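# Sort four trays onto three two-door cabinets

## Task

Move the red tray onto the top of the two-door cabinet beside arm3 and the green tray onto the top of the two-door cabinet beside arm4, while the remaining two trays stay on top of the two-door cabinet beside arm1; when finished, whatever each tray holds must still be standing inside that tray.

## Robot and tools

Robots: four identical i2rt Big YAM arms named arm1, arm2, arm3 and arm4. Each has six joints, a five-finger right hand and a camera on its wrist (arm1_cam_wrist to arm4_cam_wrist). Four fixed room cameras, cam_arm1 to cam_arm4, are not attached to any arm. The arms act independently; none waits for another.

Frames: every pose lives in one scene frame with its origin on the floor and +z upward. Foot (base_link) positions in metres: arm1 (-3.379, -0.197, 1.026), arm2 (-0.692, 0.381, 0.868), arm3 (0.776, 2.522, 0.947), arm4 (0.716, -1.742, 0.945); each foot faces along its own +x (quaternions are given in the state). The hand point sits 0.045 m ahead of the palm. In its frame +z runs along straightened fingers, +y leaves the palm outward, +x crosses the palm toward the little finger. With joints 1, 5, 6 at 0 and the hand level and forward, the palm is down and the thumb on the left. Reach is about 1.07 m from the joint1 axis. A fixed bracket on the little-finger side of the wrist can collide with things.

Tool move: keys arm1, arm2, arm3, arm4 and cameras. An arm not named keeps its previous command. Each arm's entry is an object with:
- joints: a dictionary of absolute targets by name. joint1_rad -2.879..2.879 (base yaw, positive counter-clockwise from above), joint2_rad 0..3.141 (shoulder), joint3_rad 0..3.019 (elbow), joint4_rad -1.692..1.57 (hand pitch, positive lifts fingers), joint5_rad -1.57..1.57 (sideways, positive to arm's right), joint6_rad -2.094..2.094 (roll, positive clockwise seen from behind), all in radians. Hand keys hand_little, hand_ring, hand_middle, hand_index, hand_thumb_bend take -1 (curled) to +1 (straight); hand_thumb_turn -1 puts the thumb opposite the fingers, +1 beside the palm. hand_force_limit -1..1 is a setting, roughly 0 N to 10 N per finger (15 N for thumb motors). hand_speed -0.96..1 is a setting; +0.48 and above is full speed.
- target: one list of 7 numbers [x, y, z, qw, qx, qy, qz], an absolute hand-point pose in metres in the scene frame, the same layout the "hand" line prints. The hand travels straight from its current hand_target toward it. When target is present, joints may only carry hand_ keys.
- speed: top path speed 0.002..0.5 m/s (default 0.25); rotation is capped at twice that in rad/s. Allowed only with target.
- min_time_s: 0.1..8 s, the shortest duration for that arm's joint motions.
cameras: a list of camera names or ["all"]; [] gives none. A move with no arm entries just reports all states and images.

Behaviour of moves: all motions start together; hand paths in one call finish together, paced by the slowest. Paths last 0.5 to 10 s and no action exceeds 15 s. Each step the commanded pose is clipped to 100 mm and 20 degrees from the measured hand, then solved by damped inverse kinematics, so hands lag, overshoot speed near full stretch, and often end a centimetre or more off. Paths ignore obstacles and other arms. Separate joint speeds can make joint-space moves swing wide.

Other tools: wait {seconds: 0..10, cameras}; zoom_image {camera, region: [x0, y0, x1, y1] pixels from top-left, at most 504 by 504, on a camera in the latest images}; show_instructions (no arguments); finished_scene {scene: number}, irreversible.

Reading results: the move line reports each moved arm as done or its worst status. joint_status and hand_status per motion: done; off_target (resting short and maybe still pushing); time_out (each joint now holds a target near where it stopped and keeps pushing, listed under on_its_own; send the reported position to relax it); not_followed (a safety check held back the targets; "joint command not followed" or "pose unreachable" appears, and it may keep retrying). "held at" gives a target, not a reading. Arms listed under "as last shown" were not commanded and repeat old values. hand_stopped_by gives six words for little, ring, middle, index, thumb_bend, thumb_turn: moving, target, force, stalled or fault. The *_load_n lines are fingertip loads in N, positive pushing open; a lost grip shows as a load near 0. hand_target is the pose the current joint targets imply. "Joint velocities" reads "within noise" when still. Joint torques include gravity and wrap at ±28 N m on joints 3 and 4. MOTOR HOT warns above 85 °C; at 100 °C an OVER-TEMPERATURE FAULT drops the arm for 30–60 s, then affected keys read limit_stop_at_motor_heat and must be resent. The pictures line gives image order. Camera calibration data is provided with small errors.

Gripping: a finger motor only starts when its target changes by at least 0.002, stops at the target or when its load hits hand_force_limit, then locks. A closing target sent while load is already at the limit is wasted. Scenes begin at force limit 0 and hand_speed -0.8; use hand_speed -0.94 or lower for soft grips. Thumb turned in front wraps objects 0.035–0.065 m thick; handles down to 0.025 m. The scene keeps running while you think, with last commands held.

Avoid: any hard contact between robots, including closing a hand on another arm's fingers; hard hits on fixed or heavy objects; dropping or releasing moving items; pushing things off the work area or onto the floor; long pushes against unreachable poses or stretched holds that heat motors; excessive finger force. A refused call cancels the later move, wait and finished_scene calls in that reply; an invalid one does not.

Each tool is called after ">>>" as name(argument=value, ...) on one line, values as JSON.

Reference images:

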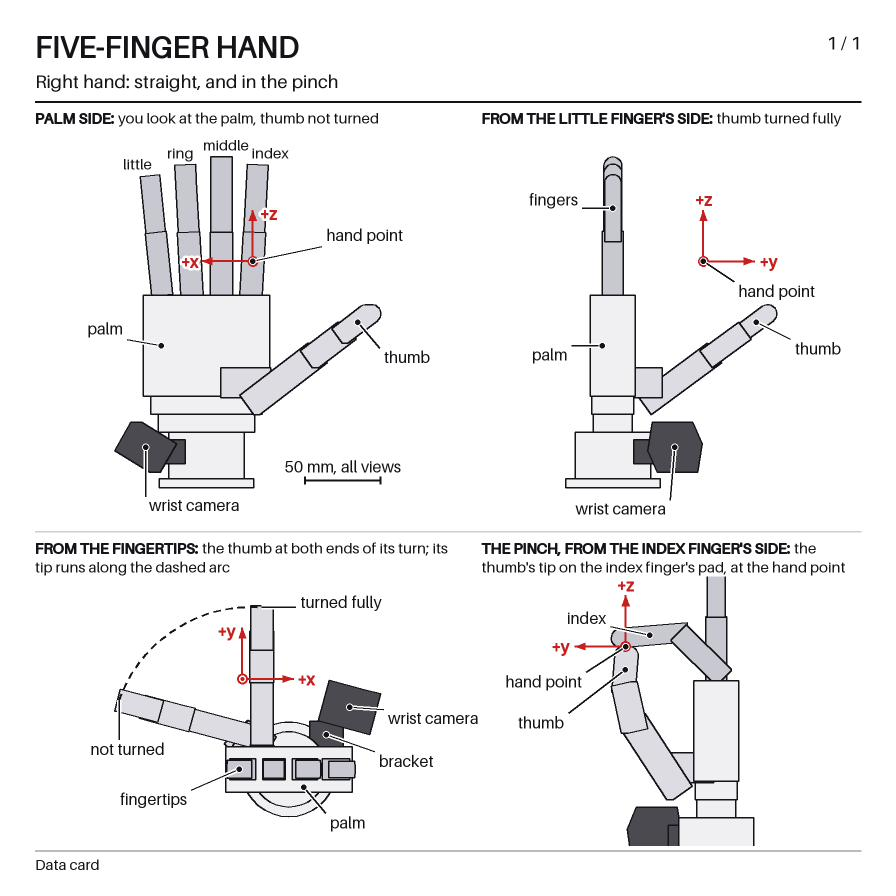

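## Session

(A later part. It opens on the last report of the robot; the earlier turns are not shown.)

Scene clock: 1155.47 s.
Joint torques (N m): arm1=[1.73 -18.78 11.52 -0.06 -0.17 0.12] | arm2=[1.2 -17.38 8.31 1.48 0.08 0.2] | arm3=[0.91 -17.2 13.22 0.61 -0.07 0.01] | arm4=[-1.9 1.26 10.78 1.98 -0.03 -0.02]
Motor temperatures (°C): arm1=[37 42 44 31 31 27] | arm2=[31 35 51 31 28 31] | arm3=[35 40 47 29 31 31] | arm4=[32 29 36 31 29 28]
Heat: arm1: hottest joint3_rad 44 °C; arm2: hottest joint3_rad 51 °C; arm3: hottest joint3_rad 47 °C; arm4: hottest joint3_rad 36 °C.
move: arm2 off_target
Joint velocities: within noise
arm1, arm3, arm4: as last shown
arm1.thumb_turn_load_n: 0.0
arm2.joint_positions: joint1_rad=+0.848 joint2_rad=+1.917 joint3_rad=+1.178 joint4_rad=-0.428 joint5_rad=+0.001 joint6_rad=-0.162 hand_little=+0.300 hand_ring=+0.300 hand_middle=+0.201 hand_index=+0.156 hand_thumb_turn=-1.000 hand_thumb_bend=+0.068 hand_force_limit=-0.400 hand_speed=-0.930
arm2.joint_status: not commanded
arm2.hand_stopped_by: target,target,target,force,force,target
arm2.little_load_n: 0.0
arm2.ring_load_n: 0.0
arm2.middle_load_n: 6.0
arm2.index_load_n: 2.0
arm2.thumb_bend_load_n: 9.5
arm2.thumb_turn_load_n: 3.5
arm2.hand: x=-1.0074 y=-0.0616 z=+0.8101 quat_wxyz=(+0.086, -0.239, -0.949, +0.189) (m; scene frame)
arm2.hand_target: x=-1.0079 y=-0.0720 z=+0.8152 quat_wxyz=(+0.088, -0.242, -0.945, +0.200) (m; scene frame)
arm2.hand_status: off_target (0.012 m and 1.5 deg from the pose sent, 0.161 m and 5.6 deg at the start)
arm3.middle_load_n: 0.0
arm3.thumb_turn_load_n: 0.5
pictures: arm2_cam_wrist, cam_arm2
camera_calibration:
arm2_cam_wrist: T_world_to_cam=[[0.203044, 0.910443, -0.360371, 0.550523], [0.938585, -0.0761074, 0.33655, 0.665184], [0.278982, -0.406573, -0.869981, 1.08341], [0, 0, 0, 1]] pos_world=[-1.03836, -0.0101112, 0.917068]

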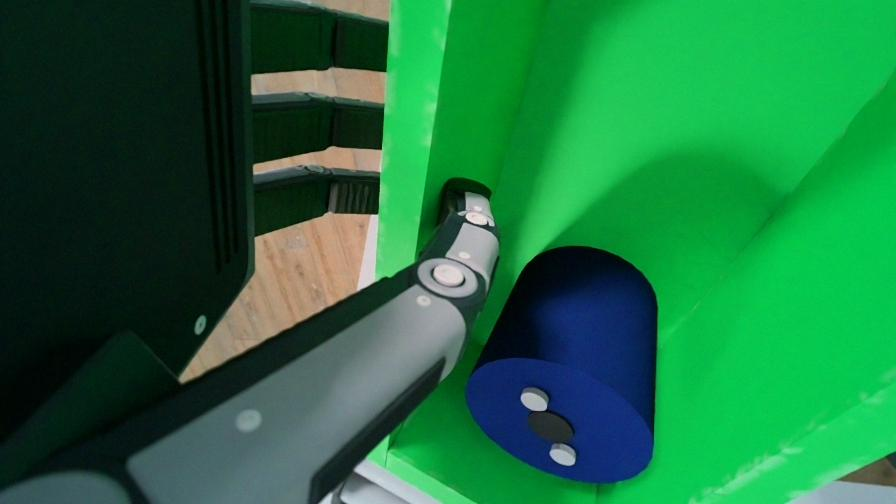

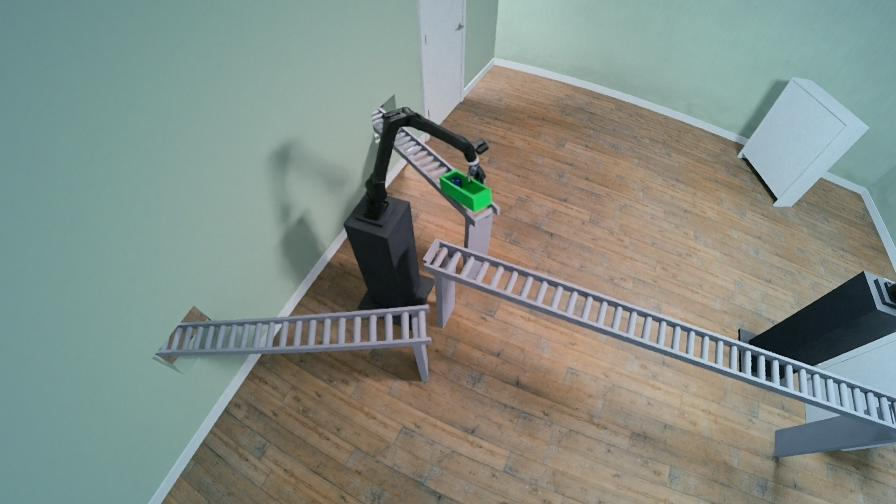

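>>> move(arm2={"target": [-1.0125, -0.080, 0.775, 0.0882, -0.2419, -0.9452, 0.2004], "speed": 0.06}, cameras=["cam_arm2"])

>>> zoom_image(camera="cam_arm2", region=[430, 170, 510, 240])

Scene clock: 1170.47 s.
Joint torques (N m): arm1=[1.73 -18.78 11.52 -0.06 -0.16 0.11] | arm2=[1.49 -16.85 9.03 1.65 0.08 0.16] | arm3=[0.91 -17.2 13.23 0.59 -0.07 0.01] | arm4=[-1.26 1.44 10.74 1.95 -0.02 -0.04]
Motor temperatures (°C): arm1=[37 42 45 31 31 27] | arm2=[31 36 48 31 28 31] | arm3=[35 40 48 29 31 31] | arm4=[32 29 36 31 29 28]
Heat: arm1: hottest joint3_rad 45 °C; arm2: hottest joint3_rad 48 °C; arm3: hottest joint3_rad 48 °C; arm4: hottest joint3_rad 36 °C.
move: arm2 off_target
Joint velocities: within noise
arm1, arm3, arm4: as last shown
arm1.little_load_n: 0.5
arm1.thumb_turn_load_n: -0.5
arm2.joint_positions: joint1_rad=+0.850 joint2_rad=+1.992 joint3_rad=+1.178 joint4_rad=-0.352 joint5_rad=+0.002 joint6_rad=-0.154 hand_little=+0.300 hand_ring=+0.300 hand_middle=+0.201 hand_index=+0.156 hand_thumb_turn=-1.000 hand_thumb_bend=+0.067 hand_force_limit=-0.400 hand_speed=-0.930
arm2.joint_status: not commanded
arm2.hand_stopped_by: target,target,target,force,force,target
arm2.little_load_n: 0.0
arm2.ring_load_n: 0.0
arm2.middle_load_n: 3.0
arm2.index_load_n: 1.5
arm2.thumb_bend_load_n: 4.5
arm2.thumb_turn_load_n: -1.0
arm2.hand: x=-1.0097 y=-0.0664 z=+0.7746 quat_wxyz=(+0.086, -0.241, -0.948, +0.189) (m; scene frame)
arm2.hand_target: x=-1.0124 y=-0.0799 z=+0.7754 quat_wxyz=(+0.088, -0.242, -0.945, +0.201) (m; scene frame)
arm2.hand_status: off_target (0.014 m and 1.3 deg from the pose sent, 0.040 m and 1.5 deg at the start)
arm3.thumb_turn_load_n: 0.0
pictures: cam_arm2

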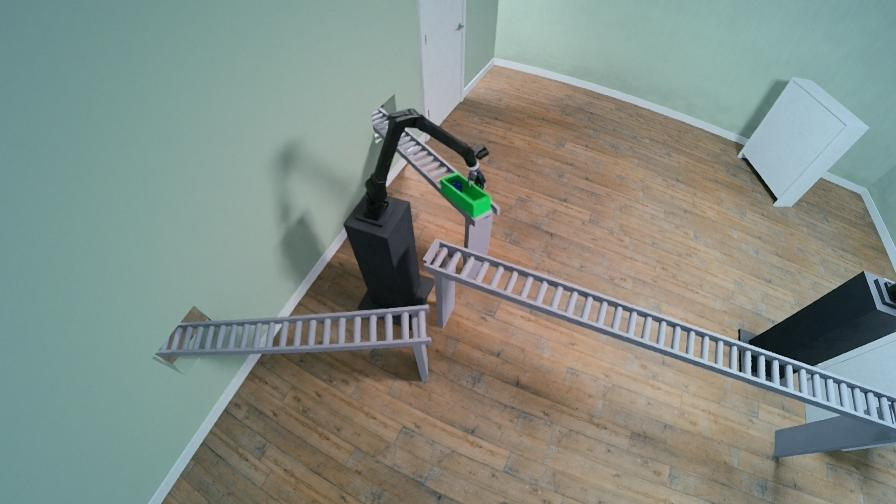

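Scaled by 6.300 from the camera's 896x504 image, which has a finer 1280x720 frame.

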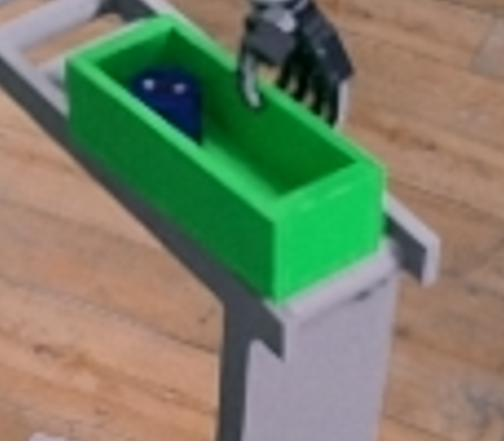

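>>> move(arm2={"target": [-1.0195, -0.0925, 0.770, 0.0882, -0.2419, -0.9452, 0.2004], "speed": 0.04}, cameras=["cam_arm2"])

>>> zoom_image(camera="cam_arm2", region=[430, 170, 510, 240])

Scene clock: 1172.87 s.
Joint torques (N m): arm1=[1.73 -18.78 11.52 -0.06 -0.16 0.11] | arm2=[1.03 -16.91 9.94 1.03 0.21 0.12] | arm3=[0.97 -17.26 13.23 0.62 -0.08 0.01] | arm4=[-1.38 1.73 10.88 2.02 -0.01 0]
Motor temperatures (°C): arm1=[37 42 45 31 31 27] | arm2=[31 36 48 31 28 31] | arm3=[35 40 48 29 31 31] | arm4=[32 29 36 31 29 28]
Heat: arm1: hottest joint3_rad 45 °C; arm2: hottest joint3_rad 48 °C; arm3: hottest joint3_rad 48 °C; arm4: hottest joint3_rad 36 °C.
move: arm2 off_target
Joint velocities: within noise
arm1, arm3, arm4: as last shown
arm1.little_load_n: 0.0
arm2.joint_positions: joint1_rad=+0.854 joint2_rad=+2.023 joint3_rad=+1.213 joint4_rad=-0.352 joint5_rad=+0.002 joint6_rad=-0.149 hand_little=+0.300 hand_ring=+0.300 hand_middle=+0.200 hand_index=+0.155 hand_thumb_turn=-1.000 hand_thumb_bend=+0.065 hand_force_limit=-0.400 hand_speed=-0.930
arm2.joint_status: not commanded
arm2.hand_stopped_by: target,target,target,force,force,target
arm2.little_load_n: 0.0
arm2.ring_load_n: 0.0
arm2.middle_load_n: 0.0
arm2.index_load_n: 0.0
arm2.thumb_bend_load_n: 0.0
arm2.thumb_turn_load_n: 0.0
arm2.hand: x=-1.0154 y=-0.0774 z=+0.7691 quat_wxyz=(+0.086, -0.242, -0.947, +0.191) (m; scene frame)
arm2.hand_target: x=-1.0192 y=-0.0921 z=+0.7702 quat_wxyz=(+0.088, -0.242, -0.945, +0.201) (m; scene frame)
arm2.hand_status: off_target (0.016 m and 1.1 deg from the pose sent, 0.028 m and 1.4 deg at the start)
pictures: cam_arm2

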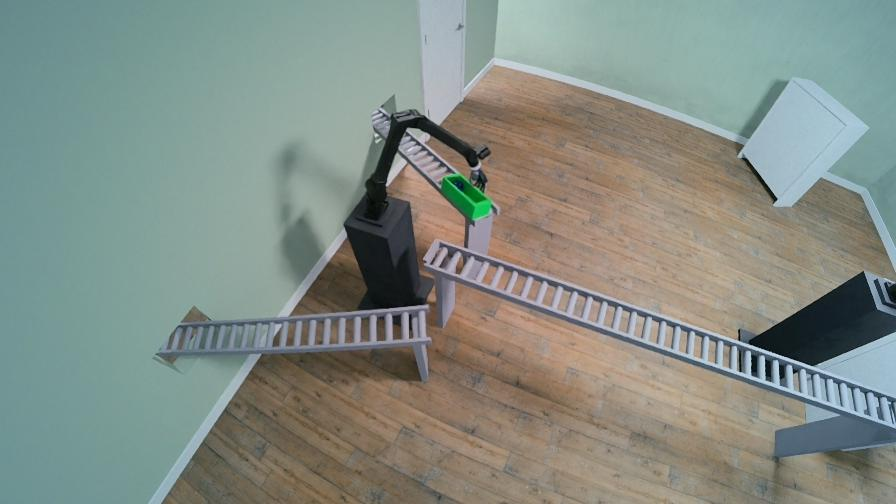

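Scaled by 6.300 from the camera's 896x504 image, which has a finer 1280x720 frame.

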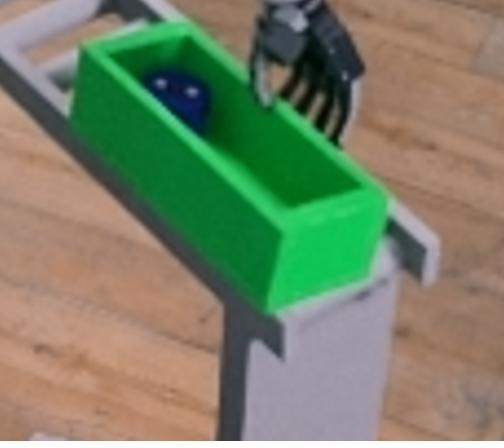

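>>> move(arm2={"target": [-1.0275, -0.1065, 0.770, 0.0882, -0.2419, -0.9452, 0.2004], "speed": 0.04}, cameras=["cam_arm2"])

>>> zoom_image(camera="cam_arm2", region=[430, 170, 510, 240])

Scene clock: 1175.57 s.
Joint torques (N m): arm1=[1.79 -18.9 11.52 -0.08 -0.16 0.12] | arm2=[1.14 -15.62 10.51 0.47 0.21 0.17] | arm3=[0.91 -17.26 13.23 0.61 -0.07 0.01] | arm4=[-1.38 1.26 10.76 2.1 -0.02 -0.03]
Motor temperatures (°C): arm1=[37 42 45 31 31 27] | arm2=[31 36 48 31 28 31] | arm3=[35 40 48 29 31 31] | arm4=[32 29 36 31 29 28]
Heat: arm1: hottest joint3_rad 45 °C; arm2: hottest joint3_rad 48 °C; arm3: hottest joint3_rad 48 °C; arm4: hottest joint3_rad 36 °C.
move: arm2 off_target
Joint velocities: within noise
arm1, arm3, arm4: as last shown
arm1.index_load_n: 0.5
arm1.thumb_turn_load_n: 0.5
arm2.joint_positions: joint1_rad=+0.857 joint2_rad=+2.039 joint3_rad=+1.263 joint4_rad=-0.360 joint5_rad=+0.003 joint6_rad=-0.148 hand_little=+0.300 hand_ring=+0.300 hand_middle=+0.200 hand_index=+0.155 hand_thumb_turn=-1.000 hand_thumb_bend=+0.065 hand_force_limit=-0.400 hand_speed=-0.930
arm2.joint_status: not commanded
arm2.hand_stopped_by: target,target,target,force,force,target
arm2.little_load_n: 0.0
arm2.ring_load_n: 0.0
arm2.middle_load_n: 0.0
arm2.index_load_n: 0.0
arm2.thumb_bend_load_n: 0.0
arm2.thumb_turn_load_n: 0.0
arm2.hand: x=-1.0265 y=-0.0952 z=+0.7760 quat_wxyz=(+0.091, -0.240, -0.945, +0.203) (m; scene frame)
arm2.hand_target: x=-1.0273 y=-0.1061 z=+0.7701 quat_wxyz=(+0.088, -0.242, -0.945, +0.201) (m; scene frame)
arm2.hand_status: off_target (0.013 m and 0.4 deg from the pose sent, 0.031 m and 1.1 deg at the start)
arm4.middle_load_n: 0.5
arm4.thumb_turn_load_n: -0.5
pictures: cam_arm2

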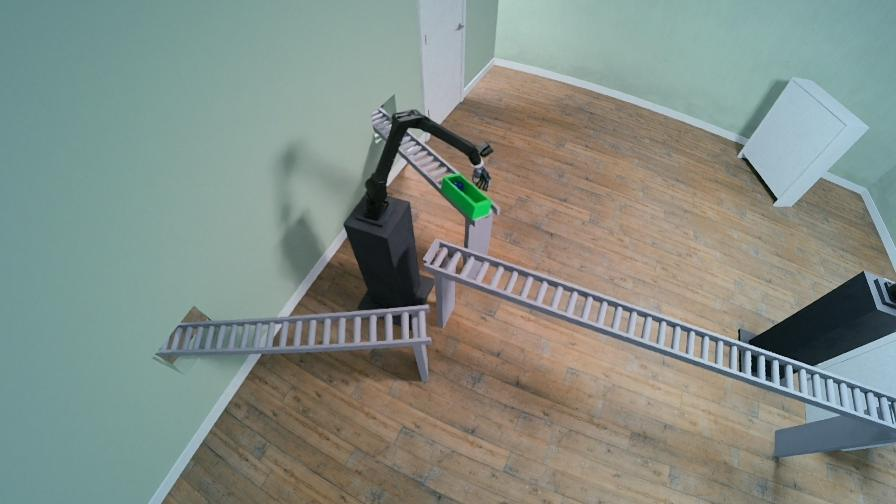

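Scaled by 6.300 from the camera's 896x504 image, which has a finer 1280x720 frame.

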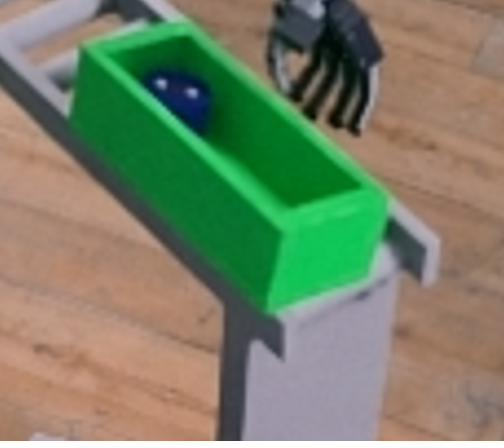

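>>> move(arm2={"target": [-1.0265, -0.1, 0.92, 0.0882, -0.2419, -0.9452, 0.2004], "speed": 0.12}, cameras=["cam_arm2","arm2_cam_wrist"])

>>> zoom_image(camera="cam_arm2", region=[430, 150, 510, 240])

Scene clock: 1182.10 s.
Joint torques (N m): arm1=[1.79 -18.84 11.52 -0.06 -0.16 0.11] | arm2=[0.44 -17.73 12.44 0.36 0.1 0.08] | arm3=[0.91 -17.26 13.22 0.61 -0.07 0.01] | arm4=[-1.55 1.49 10.76 1.95 0 -0.02]
Motor temperatures (°C): arm1=[37 42 45 31 31 27] | arm2=[31 36 47 31 28 31] | arm3=[35 40 48 29 31 31] | arm4=[32 29 36 31 29 28]
Heat: arm1: hottest joint3_rad 45 °C; arm2: hottest joint3_rad 47 °C; arm3: hottest joint3_rad 48 °C; arm4: hottest joint3_rad 36 °C.
move: arm2 off_target
Joint velocities: within noise
arm1, arm3, arm4: as last shown
arm1.index_load_n: -0.5
arm1.thumb_turn_load_n: 0.0
arm2.joint_positions: joint1_rad=+0.857 joint2_rad=+1.839 joint3_rad=+1.359 joint4_rad=-0.689 joint5_rad=+0.003 joint6_rad=-0.148 hand_little=+0.300 hand_ring=+0.300 hand_middle=+0.200 hand_index=+0.155 hand_thumb_turn=-1.000 hand_thumb_bend=+0.065 hand_force_limit=-0.400 hand_speed=-0.930
arm2.joint_status: not commanded
arm2.hand_stopped_by: target,target,target,force,force,target
arm2.little_load_n: 0.0
arm2.ring_load_n: 0.0
arm2.middle_load_n: 0.0
arm2.index_load_n: 0.0
arm2.thumb_bend_load_n: 0.0
arm2.thumb_turn_load_n: 0.0
arm2.hand: x=-1.0195 y=-0.0875 z=+0.9051 quat_wxyz=(+0.084, -0.241, -0.948, +0.188) (m; scene frame)
arm2.hand_target: x=-1.0263 y=-0.0996 z=+0.9201 quat_wxyz=(+0.088, -0.242, -0.945, +0.201) (m; scene frame)
arm2.hand_status: off_target (0.021 m and 1.6 deg from the pose sent, 0.144 m and 0.5 deg at the start)
arm4.middle_load_n: 0.0
arm4.thumb_turn_load_n: 0.0
pictures: arm2_cam_wrist, cam_arm2
camera_calibration:
arm2_cam_wrist: T_world_to_cam=[[0.208891, 0.909541, -0.359304, 0.615622], [0.936635, -0.0804242, 0.340951, 0.636318], [0.281212, -0.407758, -0.868708, 1.1599], [0, 0, 0, 1]] pos_world=[-1.05077, -0.0357995, 1.01186]

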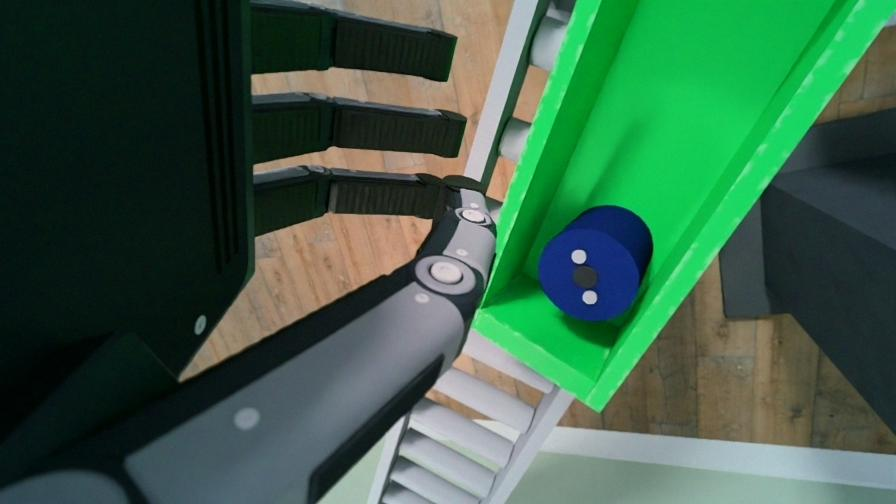

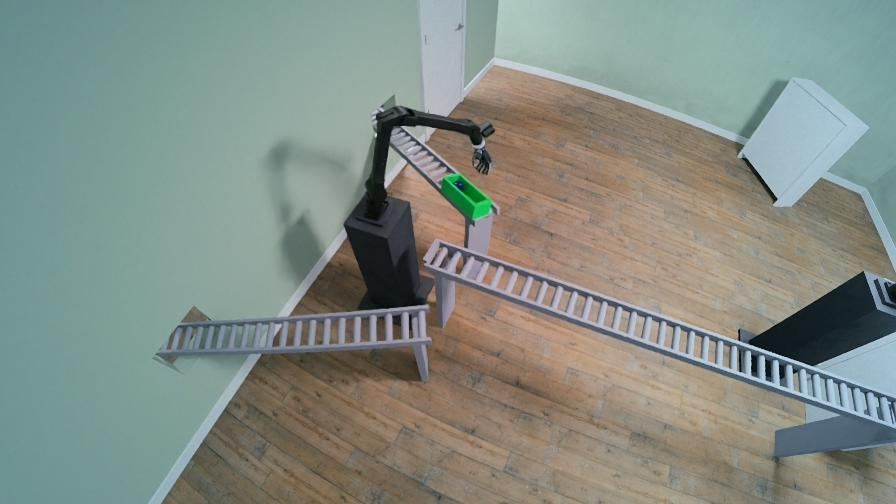

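Scaled by 5.600 from the camera's 896x504 image, which has a finer 1280x720 frame.

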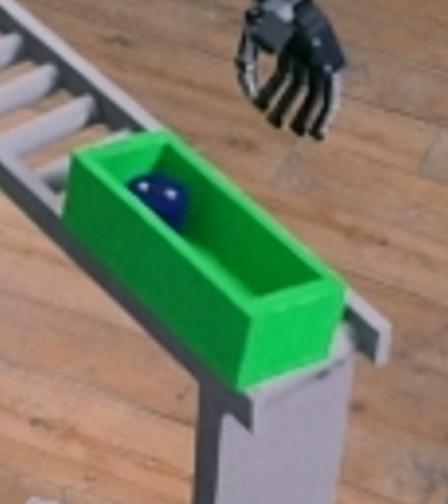

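>>> move(arm2={"target": [-0.966, 0.009, 0.90, 0.0882, -0.2419, -0.9452, 0.2004], "speed": 0.15, "joints": {"hand_speed": 0.2, "hand_little": 1, "hand_ring": 1, "hand_middle": 1, "hand_index": 1, "hand_thumb_turn": 1, "hand_thumb_bend": 1}})

>>> move(arm2={"target": [-0.966, 0.009, 0.80, 0.0882, -0.2419, -0.9452, 0.2004], "speed": 0.08}, cameras=["cam_arm2","arm2_cam_wrist"])

>>> zoom_image(camera="cam_arm2", region=[430, 150, 510, 240])

Scene clock: 1186.40 s.
Joint torques (N m): arm1=[1.79 -18.84 11.52 -0.06 -0.17 0.11] | arm2=[-0.15 -13.8 7.73 1.48 -0.03 -0.1] | arm3=[0.91 -17.26 13.22 0.61 -0.07 0.01] | arm4=[-1.32 1.08 10.77 1.98 -0.03 -0.04]
Motor temperatures (°C): arm1=[37 42 45 31 31 27] | arm2=[31 36 47 31 28 31] | arm3=[35 40 48 29 31 31] | arm4=[32 29 36 31 29 28]
Heat: arm1: hottest joint3_rad 45 °C; arm2: hottest joint3_rad 47 °C; arm3: hottest joint3_rad 48 °C; arm4: hottest joint3_rad 36 °C.
move: arm2 done
Joint velocities: within noise
arm1.joint_positions: joint1_rad=-1.671 joint2_rad=+2.059 joint3_rad=+1.581 joint4_rad=-0.690 joint5_rad=-0.081 joint6_rad=-0.034 hand_little=+0.350 hand_ring=+0.350 hand_middle=+0.350 hand_index=+0.350 hand_thumb_turn=-1.000 hand_thumb_bend=+0.400 hand_force_limit=-0.400 hand_speed=-0.700
arm1.joint_status: not commanded
arm1.hand_stopped_by: target,target,target,target,target,target
arm1.little_load_n: 0.0
arm1.ring_load_n: 0.0
arm1.middle_load_n: 0.0
arm1.index_load_n: 0.0
arm1.thumb_bend_load_n: 0.0
arm1.thumb_turn_load_n: 0.0
arm1.hand: x=-3.3823 y=+0.4502 z=+1.0059 quat_wxyz=(+0.194, -0.980, +0.007, +0.033) (m; scene frame)
arm1.hand_target: x=-3.3851 y=+0.4690 z=+1.0305 quat_wxyz=(+0.217, -0.976, +0.008, +0.034) (m; scene frame)
arm1.hand_status: not commanded
arm2.joint_positions: joint1_rad=+0.829 joint2_rad=+1.588 joint3_rad=+0.998 joint4_rad=-0.567 joint5_rad=-0.011 joint6_rad=-0.164 hand_little=+1.000 hand_ring=+1.000 hand_middle=+1.000 hand_index=+1.000 hand_thumb_turn=+1.000 hand_thumb_bend=+1.000 hand_force_limit=-0.400 hand_speed=+0.200
arm2.joint_status: all done
arm2.hand_stopped_by: target,target,target,target,target,target
arm2.little_load_n: 0.0
arm2.ring_load_n: 0.0
arm2.middle_load_n: 0.0
arm2.index_load_n: 0.0
arm2.thumb_bend_load_n: 0.0
arm2.thumb_turn_load_n: 0.0
arm2.hand: x=-0.9627 y=+0.0064 z=+0.8990 quat_wxyz=(+0.085, -0.245, -0.946, +0.195) (m; scene frame)
arm2.hand_target: x=-0.9660 y=+0.0091 z=+0.9000 quat_wxyz=(+0.088, -0.242, -0.945, +0.200) (m; scene frame)
arm2.hand_status: done (0.004 m and 0.9 deg from the pose sent, 0.110 m and 1.6 deg at the start)
arm3.joint_positions: joint1_rad=-0.220 joint2_rad=+1.910 joint3_rad=+1.406 joint4_rad=-0.676 joint5_rad=-0.001 joint6_rad=-0.023 hand_little=+0.600 hand_ring=+0.600 hand_middle=+0.600 hand_index=+0.600 hand_thumb_turn=-1.000 hand_thumb_bend=+0.450 hand_force_limit=-0.400 hand_speed=-0.500
arm3.joint_status: not commanded
arm3.hand_stopped_by: target,target,target,target,target,target
arm3.little_load_n: 0.0
arm3.ring_load_n: 0.0
arm3.middle_load_n: 0.0
arm3.index_load_n: 0.0
arm3.thumb_bend_load_n: 0.0
arm3.thumb_turn_load_n: 0.0
arm3.hand: x=+1.3280 y=+2.7379 z=+0.9617 quat_wxyz=(-0.163, +0.802, -0.564, +0.113) (m; scene frame)
arm3.hand_target: x=+1.3443 y=+2.7448 z=+0.9803 quat_wxyz=(-0.178, +0.801, -0.558, +0.124) (m; scene frame)
arm3.hand_status: not commanded
arm4.joint_positions: joint1_rad=-0.169 joint2_rad=+0.643 joint3_rad=+1.445 joint4_rad=-1.176 joint5_rad=+0.282 joint6_rad=-1.457 hand_little=+1.000 hand_ring=+1.000 hand_middle=+1.000 hand_index=+1.000 hand_thumb_turn=+1.000 hand_thumb_bend=+1.000 hand_force_limit=+0.000 hand_speed=-0.800
arm4.joint_status: not commanded
arm4.hand_stopped_by: target,target,target,target,target,target
arm4.little_load_n: 0.0
arm4.ring_load_n: 0.0
arm4.middle_load_n: 0.0
arm4.index_load_n: 0.0
arm4.thumb_bend_load_n: 0.0
arm4.thumb_turn_load_n: 0.0
arm4.hand: x=+0.8288 y=-1.9764 z=+1.5087 quat_wxyz=(+0.274, +0.719, -0.395, +0.502) (m; scene frame)
arm4.hand_target: x=+0.8266 y=-1.9746 z=+1.5201 quat_wxyz=(+0.276, +0.712, -0.393, +0.512) (m; scene frame)
arm4.hand_status: not commanded
pictures: none

Scene clock: 1188.40 s.
Joint torques (N m): arm1=[1.79 -18.84 11.52 -0.06 -0.16 0.11] | arm2=[-0.44 -12.28 6.54 1.7 0 -0.07] | arm3=[0.91 -17.26 13.23 0.61 -0.07 0.02] | arm4=[-1.55 1.38 10.71 2.02 0 0.01]
Motor temperatures (°C): arm1=[37 42 45 31 31 27] | arm2=[31 36 47 31 28 31] | arm3=[35 40 48 29 31 31] | arm4=[32 29 36 31 29 28]
Heat: arm1: hottest joint3_rad 45 °C; arm2: hottest joint3_rad 47 °C; arm3: hottest joint3_rad 48 °C; arm4: hottest joint3_rad 36 °C.
move: arm2 off_target
Joint velocities: within noise
arm1, arm3, arm4: as last shown
arm2.joint_positions: joint1_rad=+0.829 joint2_rad=+1.744 joint3_rad=+0.901 joint4_rad=-0.286 joint5_rad=-0.011 joint6_rad=-0.164 hand_little=+1.000 hand_ring=+1.000 hand_middle=+1.000 hand_index=+1.000 hand_thumb_turn=+1.000 hand_thumb_bend=+1.000 hand_force_limit=-0.400 hand_speed=+0.200
arm2.joint_status: not commanded
arm2.hand_stopped_by: target,target,target,target,target,target
arm2.little_load_n: 0.0
arm2.ring_load_n: -0.5
arm2.middle_load_n: -0.5
arm2.index_load_n: 0.0
arm2.thumb_bend_load_n: 0.0
arm2.thumb_turn_load_n: 0.0
arm2.hand: x=-0.9652 y=+0.0043 z=+0.8113 quat_wxyz=(+0.090, -0.244, -0.943, +0.207) (m; scene frame)
arm2.hand_target: x=-0.9659 y=+0.0092 z=+0.8003 quat_wxyz=(+0.088, -0.242, -0.945, +0.200) (m; scene frame)
arm2.hand_status: off_target (0.012 m and 0.8 deg from the pose sent, 0.099 m and 0.8 deg at the start)
arm4.thumb_turn_load_n: 0.5
pictures: arm2_cam_wrist, cam_arm2
camera_calibration:
arm2_cam_wrist: T_world_to_cam=[[0.207827, 0.894499, -0.395828, 0.515787], [0.942655, -0.0751057, 0.325209, 0.643219], [0.26117, -0.440717, -0.858813, 1.07337], [0, 0, 0, 1]] pos_world=[-0.99386, 0.059989, 0.916803]

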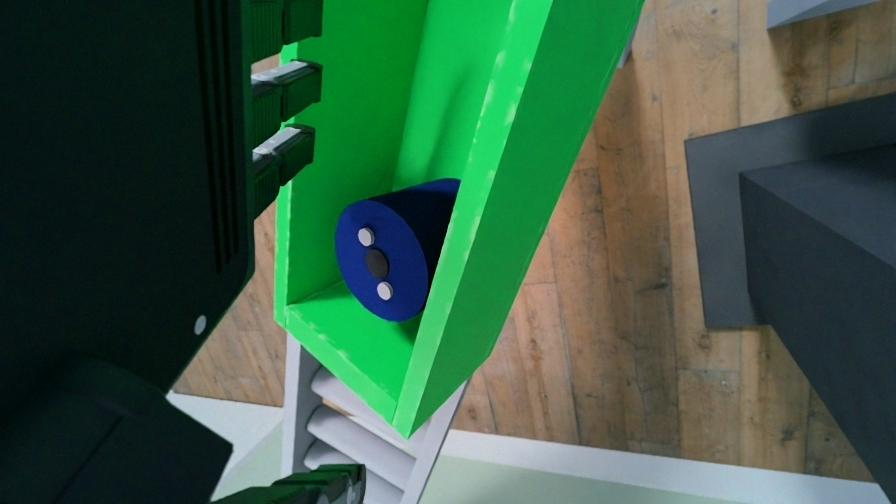

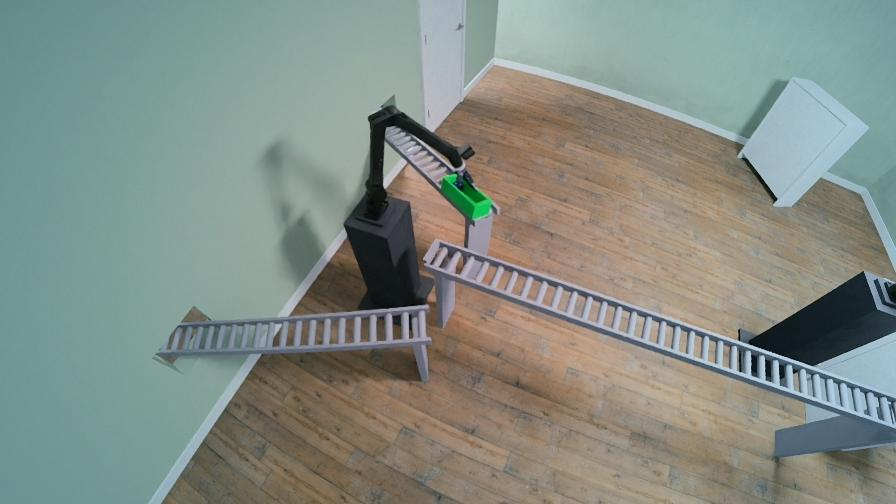

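Scaled by 5.600 from the camera's 896x504 image, which has a finer 1280x720 frame.

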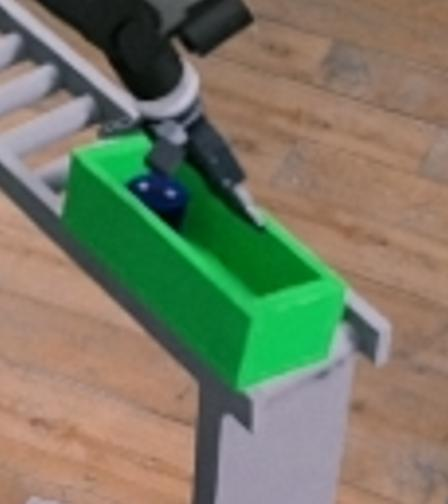

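>>> move(arm2={"target": [-0.963, 0.013, 0.752, 0.0882, -0.2419, -0.9452, 0.2004], "speed": 0.06})

>>> move(arm2={"target": [-0.977, -0.012, 0.755, 0.0882, -0.2419, -0.9452, 0.2004], "speed": 0.04}, cameras=["cam_arm2","arm2_cam_wrist"])

>>> zoom_image(camera="cam_arm2", region=[430, 150, 510, 240])

Scene clock: 1191.63 s.
Joint torques (N m): arm1=[1.73 -18.84 11.54 -0.06 -0.17 0.11] | arm2=[-0.03 -12.34 5.56 1.68 0.04 -0.07] | arm3=[0.91 -17.26 13.22 0.61 -0.07 0.01] | arm4=[-1.38 1.79 10.82 1.99 -0.05 -0.01]
Motor temperatures (°C): arm1=[37 42 45 31 31 27] | arm2=[31 35 46 31 28 31] | arm3=[35 40 48 29 31 31] | arm4=[32 29 36 31 29 28]
Heat: arm1: hottest joint3_rad 45 °C; arm2: hottest joint3_rad 46 °C; arm3: hottest joint3_rad 48 °C; arm4: hottest joint3_rad 36 °C.
move: arm2 off_target
Joint velocities: within noise
arm1, arm3, arm4: as last shown
arm2.joint_positions: joint1_rad=+0.829 joint2_rad=+1.849 joint3_rad=+0.869 joint4_rad=-0.148 joint5_rad=-0.011 joint6_rad=-0.164 hand_little=+1.000 hand_ring=+1.000 hand_middle=+1.000 hand_index=+1.000 hand_thumb_turn=+1.000 hand_thumb_bend=+1.000 hand_force_limit=-0.400 hand_speed=+0.200
arm2.joint_status: not commanded
arm2.hand_stopped_by: target,target,target,target,target,target
arm2.little_load_n: 0.0
arm2.ring_load_n: 0.0
arm2.middle_load_n: 0.0
arm2.index_load_n: 0.0
arm2.thumb_bend_load_n: 0.0
arm2.thumb_turn_load_n: 0.0
arm2.hand: x=-0.9635 y=+0.0069 z=+0.7638 quat_wxyz=(+0.090, -0.244, -0.943, +0.208) (m; scene frame)
arm2.hand_target: x=-0.9628 y=+0.0132 z=+0.7523 quat_wxyz=(+0.088, -0.242, -0.945, +0.200) (m; scene frame)
arm2.hand_status: off_target (0.013 m and 0.9 deg from the pose sent, 0.060 m and 0.8 deg at the start)
arm4.thumb_turn_load_n: -0.5
pictures: none

Scene clock: 1192.90 s.
Joint torques (N m): arm1=[1.73 -18.84 11.52 -0.06 -0.16 0.11] | arm2=[0.21 -12.98 8.91 0.57 0.16 0] | arm3=[0.91 -17.26 13.22 0.61 -0.07 0.01] | arm4=[-1.44 1.55 10.71 1.96 -0.04 0.01]
Motor temperatures (°C): arm1=[37 42 45 31 31 27] | arm2=[31 35 46 31 28 31] | arm3=[35 40 48 29 31 31] | arm4=[32 29 36 31 29 28]
Heat: arm1: hottest joint3_rad 45 °C; arm2: hottest joint3_rad 46 °C; arm3: hottest joint3_rad 48 °C; arm4: hottest joint3_rad 36 °C.
move: arm2 off_target
Joint velocities: within noise
arm1, arm3, arm4: as last shown
arm2.joint_positions: joint1_rad=+0.829 joint2_rad=+1.885 joint3_rad=+0.917 joint4_rad=-0.169 joint5_rad=-0.011 joint6_rad=-0.164 hand_little=+1.000 hand_ring=+1.000 hand_middle=+1.000 hand_index=+1.000 hand_thumb_turn=+1.000 hand_thumb_bend=+1.000 hand_force_limit=-0.400 hand_speed=+0.200
arm2.joint_status: not commanded
arm2.hand_stopped_by: target,target,target,target,target,target
arm2.little_load_n: 0.0
arm2.ring_load_n: 0.0
arm2.middle_load_n: 0.0
arm2.index_load_n: -0.5
arm2.thumb_bend_load_n: 0.0
arm2.thumb_turn_load_n: 0.0
arm2.hand: x=-0.9718 y=-0.0034 z=+0.7593 quat_wxyz=(+0.088, -0.244, -0.944, +0.203) (m; scene frame)
arm2.hand_target: x=-0.9768 y=-0.0118 z=+0.7552 quat_wxyz=(+0.088, -0.242, -0.945, +0.201) (m; scene frame)
arm2.hand_status: off_target (0.011 m and 0.4 deg from the pose sent, 0.025 m and 0.9 deg at the start)
arm4.thumb_turn_load_n: 0.0
pictures: arm2_cam_wrist, cam_arm2
camera_calibration:
arm2_cam_wrist: T_world_to_cam=[[0.209909, 0.897056, -0.38888, 0.500232], [0.940958, -0.0773074, 0.329578, 0.660908], [0.265587, -0.435102, -0.86032, 1.03241], [0, 0, 0, 1]] pos_world=[-1.00108, 0.0515583, 0.86491]

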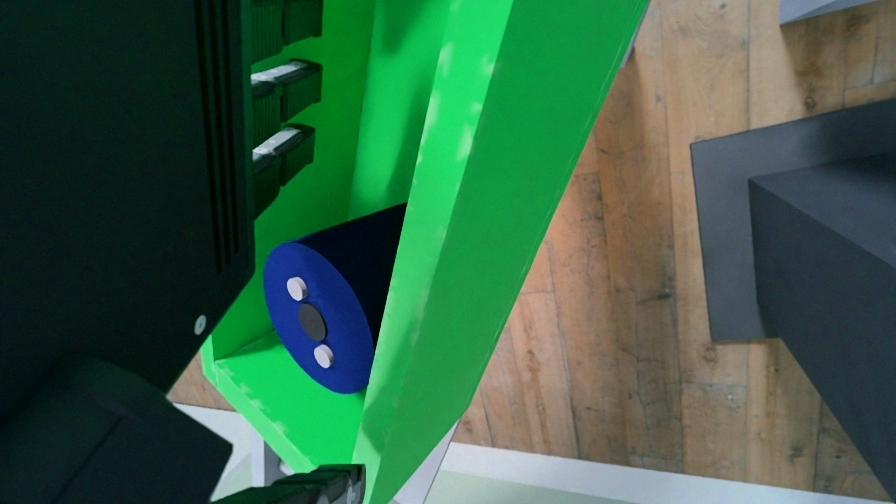

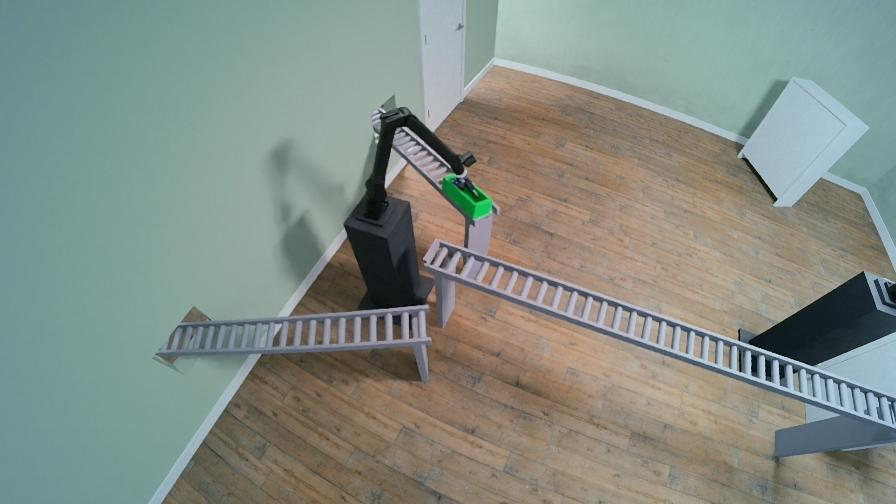

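Scaled by 5.600 from the camera's 896x504 image, which has a finer 1280x720 frame.

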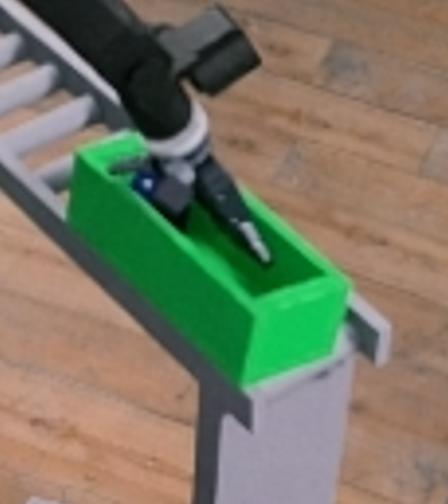

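>>> move(arm2={"target": [-0.985, -0.026, 0.755, 0.0882, -0.2419, -0.9452, 0.2004], "speed": 0.04}, cameras=["cam_arm2"])

>>> zoom_image(camera="cam_arm2", region=[430, 150, 510, 240])

Scene clock: 1194.93 s.
Joint torques (N m): arm1=[1.73 -18.84 11.52 -0.05 -0.16 0.11] | arm2=[1.08 -13.33 9.29 0.64 0.22 0.06] | arm3=[0.91 -17.2 13.23 0.59 -0.07 0.01] | arm4=[-1.79 1.61 10.8 2 -0.02 -0.01]
Motor temperatures (°C): arm1=[37 42 45 31 31 27] | arm2=[31 35 46 31 28 31] | arm3=[35 40 48 29 31 31] | arm4=[32 29 36 31 29 28]
Heat: arm1: hottest joint3_rad 45 °C; arm2: hottest joint3_rad 46 °C; arm3: hottest joint3_rad 48 °C; arm4: hottest joint3_rad 36 °C.
move: arm2 off_target
Joint velocities: within noise
arm1, arm3, arm4: as last shown
arm2.joint_positions: joint1_rad=+0.831 joint2_rad=+1.911 joint3_rad=+0.964 joint4_rad=-0.192 joint5_rad=-0.011 joint6_rad=-0.164 hand_little=+1.000 hand_ring=+1.000 hand_middle=+1.000 hand_index=+1.000 hand_thumb_turn=+1.000 hand_thumb_bend=+1.000 hand_force_limit=-0.400 hand_speed=+0.200
arm2.joint_status: not commanded
arm2.hand_stopped_by: target,target,target,target,target,target
arm2.little_load_n: 0.0
arm2.ring_load_n: 0.0
arm2.middle_load_n: -0.5
arm2.index_load_n: 0.0
arm2.thumb_bend_load_n: 0.0
arm2.thumb_turn_load_n: 0.0
arm2.hand: x=-0.9806 y=-0.0157 z=+0.7595 quat_wxyz=(+0.088, -0.244, -0.944, +0.203) (m; scene frame)
arm2.hand_target: x=-0.9847 y=-0.0257 z=+0.7552 quat_wxyz=(+0.088, -0.242, -0.945, +0.201) (m; scene frame)
arm2.hand_status: off_target (0.012 m and 0.3 deg from the pose sent, 0.027 m and 0.4 deg at the start)
pictures: cam_arm2

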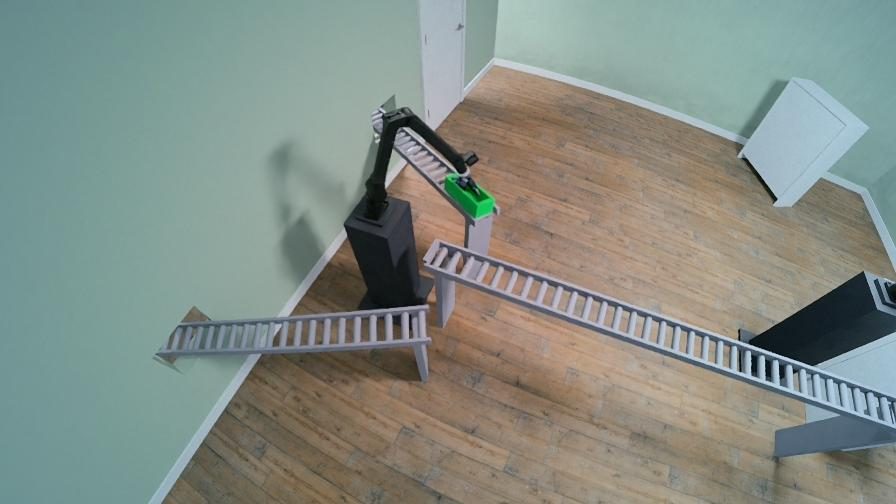

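Scaled by 5.600 from the camera's 896x504 image, which has a finer 1280x720 frame.

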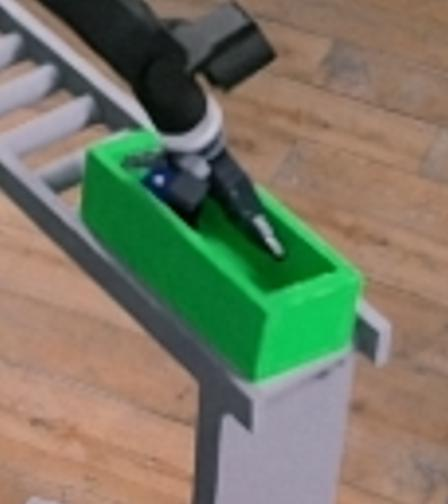

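>>> move(arm2={"target": [-0.991, -0.0365, 0.755, 0.0882, -0.2419, -0.9452, 0.2004], "speed": 0.04}, cameras=["cam_arm2"])

>>> zoom_image(camera="cam_arm2", region=[430, 150, 510, 240])

Scene clock: 1197.17 s.
Joint torques (N m): arm1=[1.79 -18.84 11.52 -0.06 -0.16 0.11] | arm2=[0.67 -13.51 9.78 0.79 0.23 0.1] | arm3=[0.97 -17.26 13.23 0.59 -0.07 0.01] | arm4=[-1.44 1.85 10.77 2.03 -0.03 -0.01]
Motor temperatures (°C): arm1=[37 42 45 31 31 27] | arm2=[31 35 46 31 28 31] | arm3=[35 40 48 29 31 31] | arm4=[32 29 36 31 29 28]
Heat: arm1: hottest joint3_rad 45 °C; arm2: hottest joint3_rad 46 °C; arm3: hottest joint3_rad 48 °C; arm4: hottest joint3_rad 36 °C.
move: arm2 off_target
Joint velocities: within noise
arm1, arm3, arm4: as last shown
arm1.ring_load_n: 0.5
arm2.joint_positions: joint1_rad=+0.835 joint2_rad=+1.931 joint3_rad=+0.999 joint4_rad=-0.212 joint5_rad=-0.009 joint6_rad=-0.164 hand_little=+1.000 hand_ring=+1.000 hand_middle=+1.000 hand_index=+1.000 hand_thumb_turn=+1.000 hand_thumb_bend=+1.000 hand_force_limit=-0.400 hand_speed=+0.200
arm2.joint_status: not commanded
arm2.hand_stopped_by: target,target,target,target,target,target
arm2.little_load_n: 0.0
arm2.ring_load_n: 0.0
arm2.middle_load_n: -1.0
arm2.index_load_n: 0.0
arm2.thumb_bend_load_n: 0.0
arm2.thumb_turn_load_n: 0.0
arm2.hand: x=-0.9855 y=-0.0242 z=+0.7588 quat_wxyz=(+0.088, -0.242, -0.945, +0.200) (m; scene frame)
arm2.hand_target: x=-0.9907 y=-0.0361 z=+0.7552 quat_wxyz=(+0.088, -0.242, -0.945, +0.201) (m; scene frame)
arm2.hand_status: off_target (0.014 m and 0.1 deg from the pose sent, 0.024 m and 0.3 deg at the start)
pictures: cam_arm2

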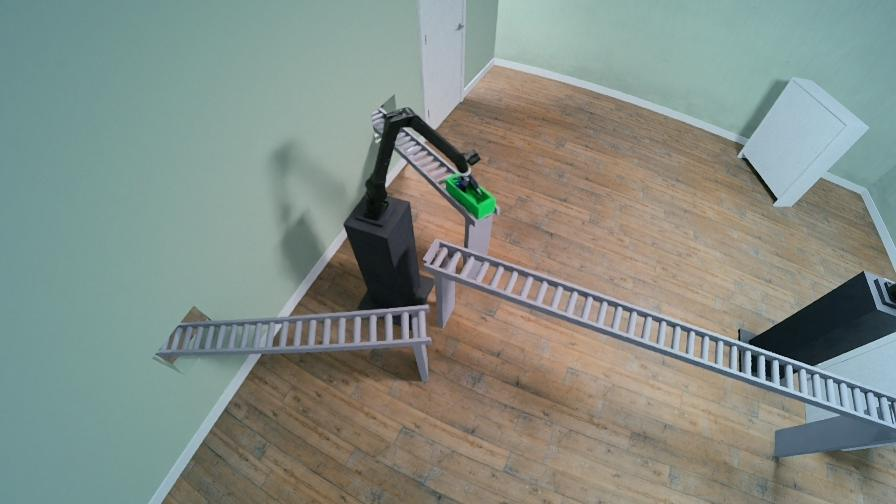

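Scaled by 5.600 from the camera's 896x504 image, which has a finer 1280x720 frame.

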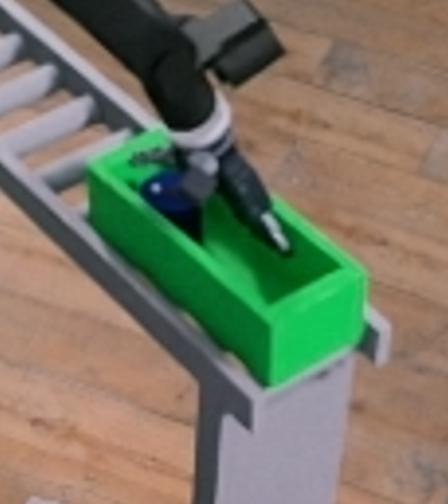

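>>> move(arm2={"target": [-0.985, -0.025, 0.92, 0.0882, -0.2419, -0.9452, 0.2004], "speed": 0.12}, cameras=["cam_arm2"])

>>> zoom_image(camera="cam_arm2", region=[370, 80, 510, 240])

Scene clock: 1200.13 s.
Joint torques (N m): arm1=[1.73 -18.78 11.52 -0.06 -0.16 0.11] | arm2=[0.85 -13.98 11.97 0.31 0.05 0] | arm3=[0.91 -17.2 13.23 0.61 -0.07 0.01] | arm4=[-1.2 1.44 10.81 2.02 -0.03 -0.02]
Motor temperatures (°C): arm1=[37 42 45 31 31 27] | arm2=[31 35 46 31 28 31] | arm3=[35 40 48 29 31 31] | arm4=[32 29 36 31 29 28]
Heat: arm1: hottest joint3_rad 45 °C; arm2: hottest joint3_rad 46 °C; arm3: hottest joint3_rad 48 °C; arm4: hottest joint3_rad 36 °C.
move: arm2 off_target
Joint velocities: within noise
arm1, arm3, arm4: as last shown
arm1.ring_load_n: 0.0
arm2.joint_positions: joint1_rad=+0.835 joint2_rad=+1.641 joint3_rad=+1.088 joint4_rad=-0.617 joint5_rad=-0.008 joint6_rad=-0.164 hand_little=+1.000 hand_ring=+1.000 hand_middle=+1.000 hand_index=+1.000 hand_thumb_turn=+1.000 hand_thumb_bend=+1.000 hand_force_limit=-0.400 hand_speed=+0.200
arm2.joint_status: not commanded
arm2.hand_stopped_by: target,target,target,target,target,target
arm2.little_load_n: 0.0
arm2.ring_load_n: 0.0
arm2.middle_load_n: 0.0
arm2.index_load_n: 0.0
arm2.thumb_bend_load_n: 0.0
arm2.thumb_turn_load_n: 0.0
arm2.hand: x=-0.9759 y=-0.0134 z=+0.9056 quat_wxyz=(+0.083, -0.243, -0.948, +0.188) (m; scene frame)
arm2.hand_target: x=-0.9848 y=-0.0247 z=+0.9202 quat_wxyz=(+0.088, -0.242, -0.945, +0.201) (m; scene frame)
arm2.hand_status: off_target (0.021 m and 1.6 deg from the pose sent, 0.161 m and 0.1 deg at the start)
pictures: cam_arm2

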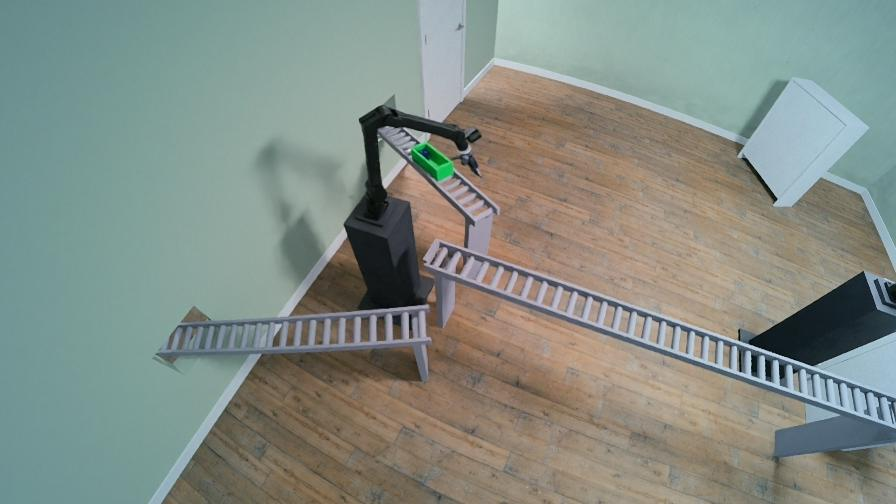

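Scaled by 3.150 from the camera's 896x504 image, which has a finer 1280x720 frame.

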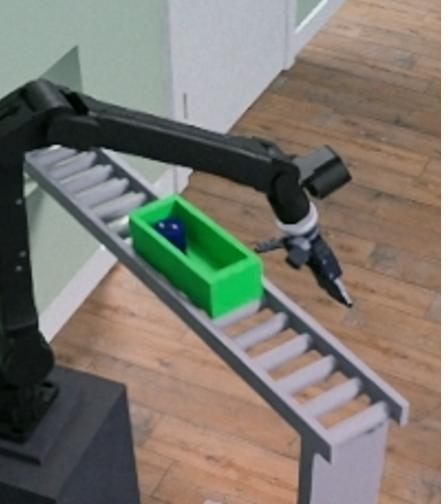

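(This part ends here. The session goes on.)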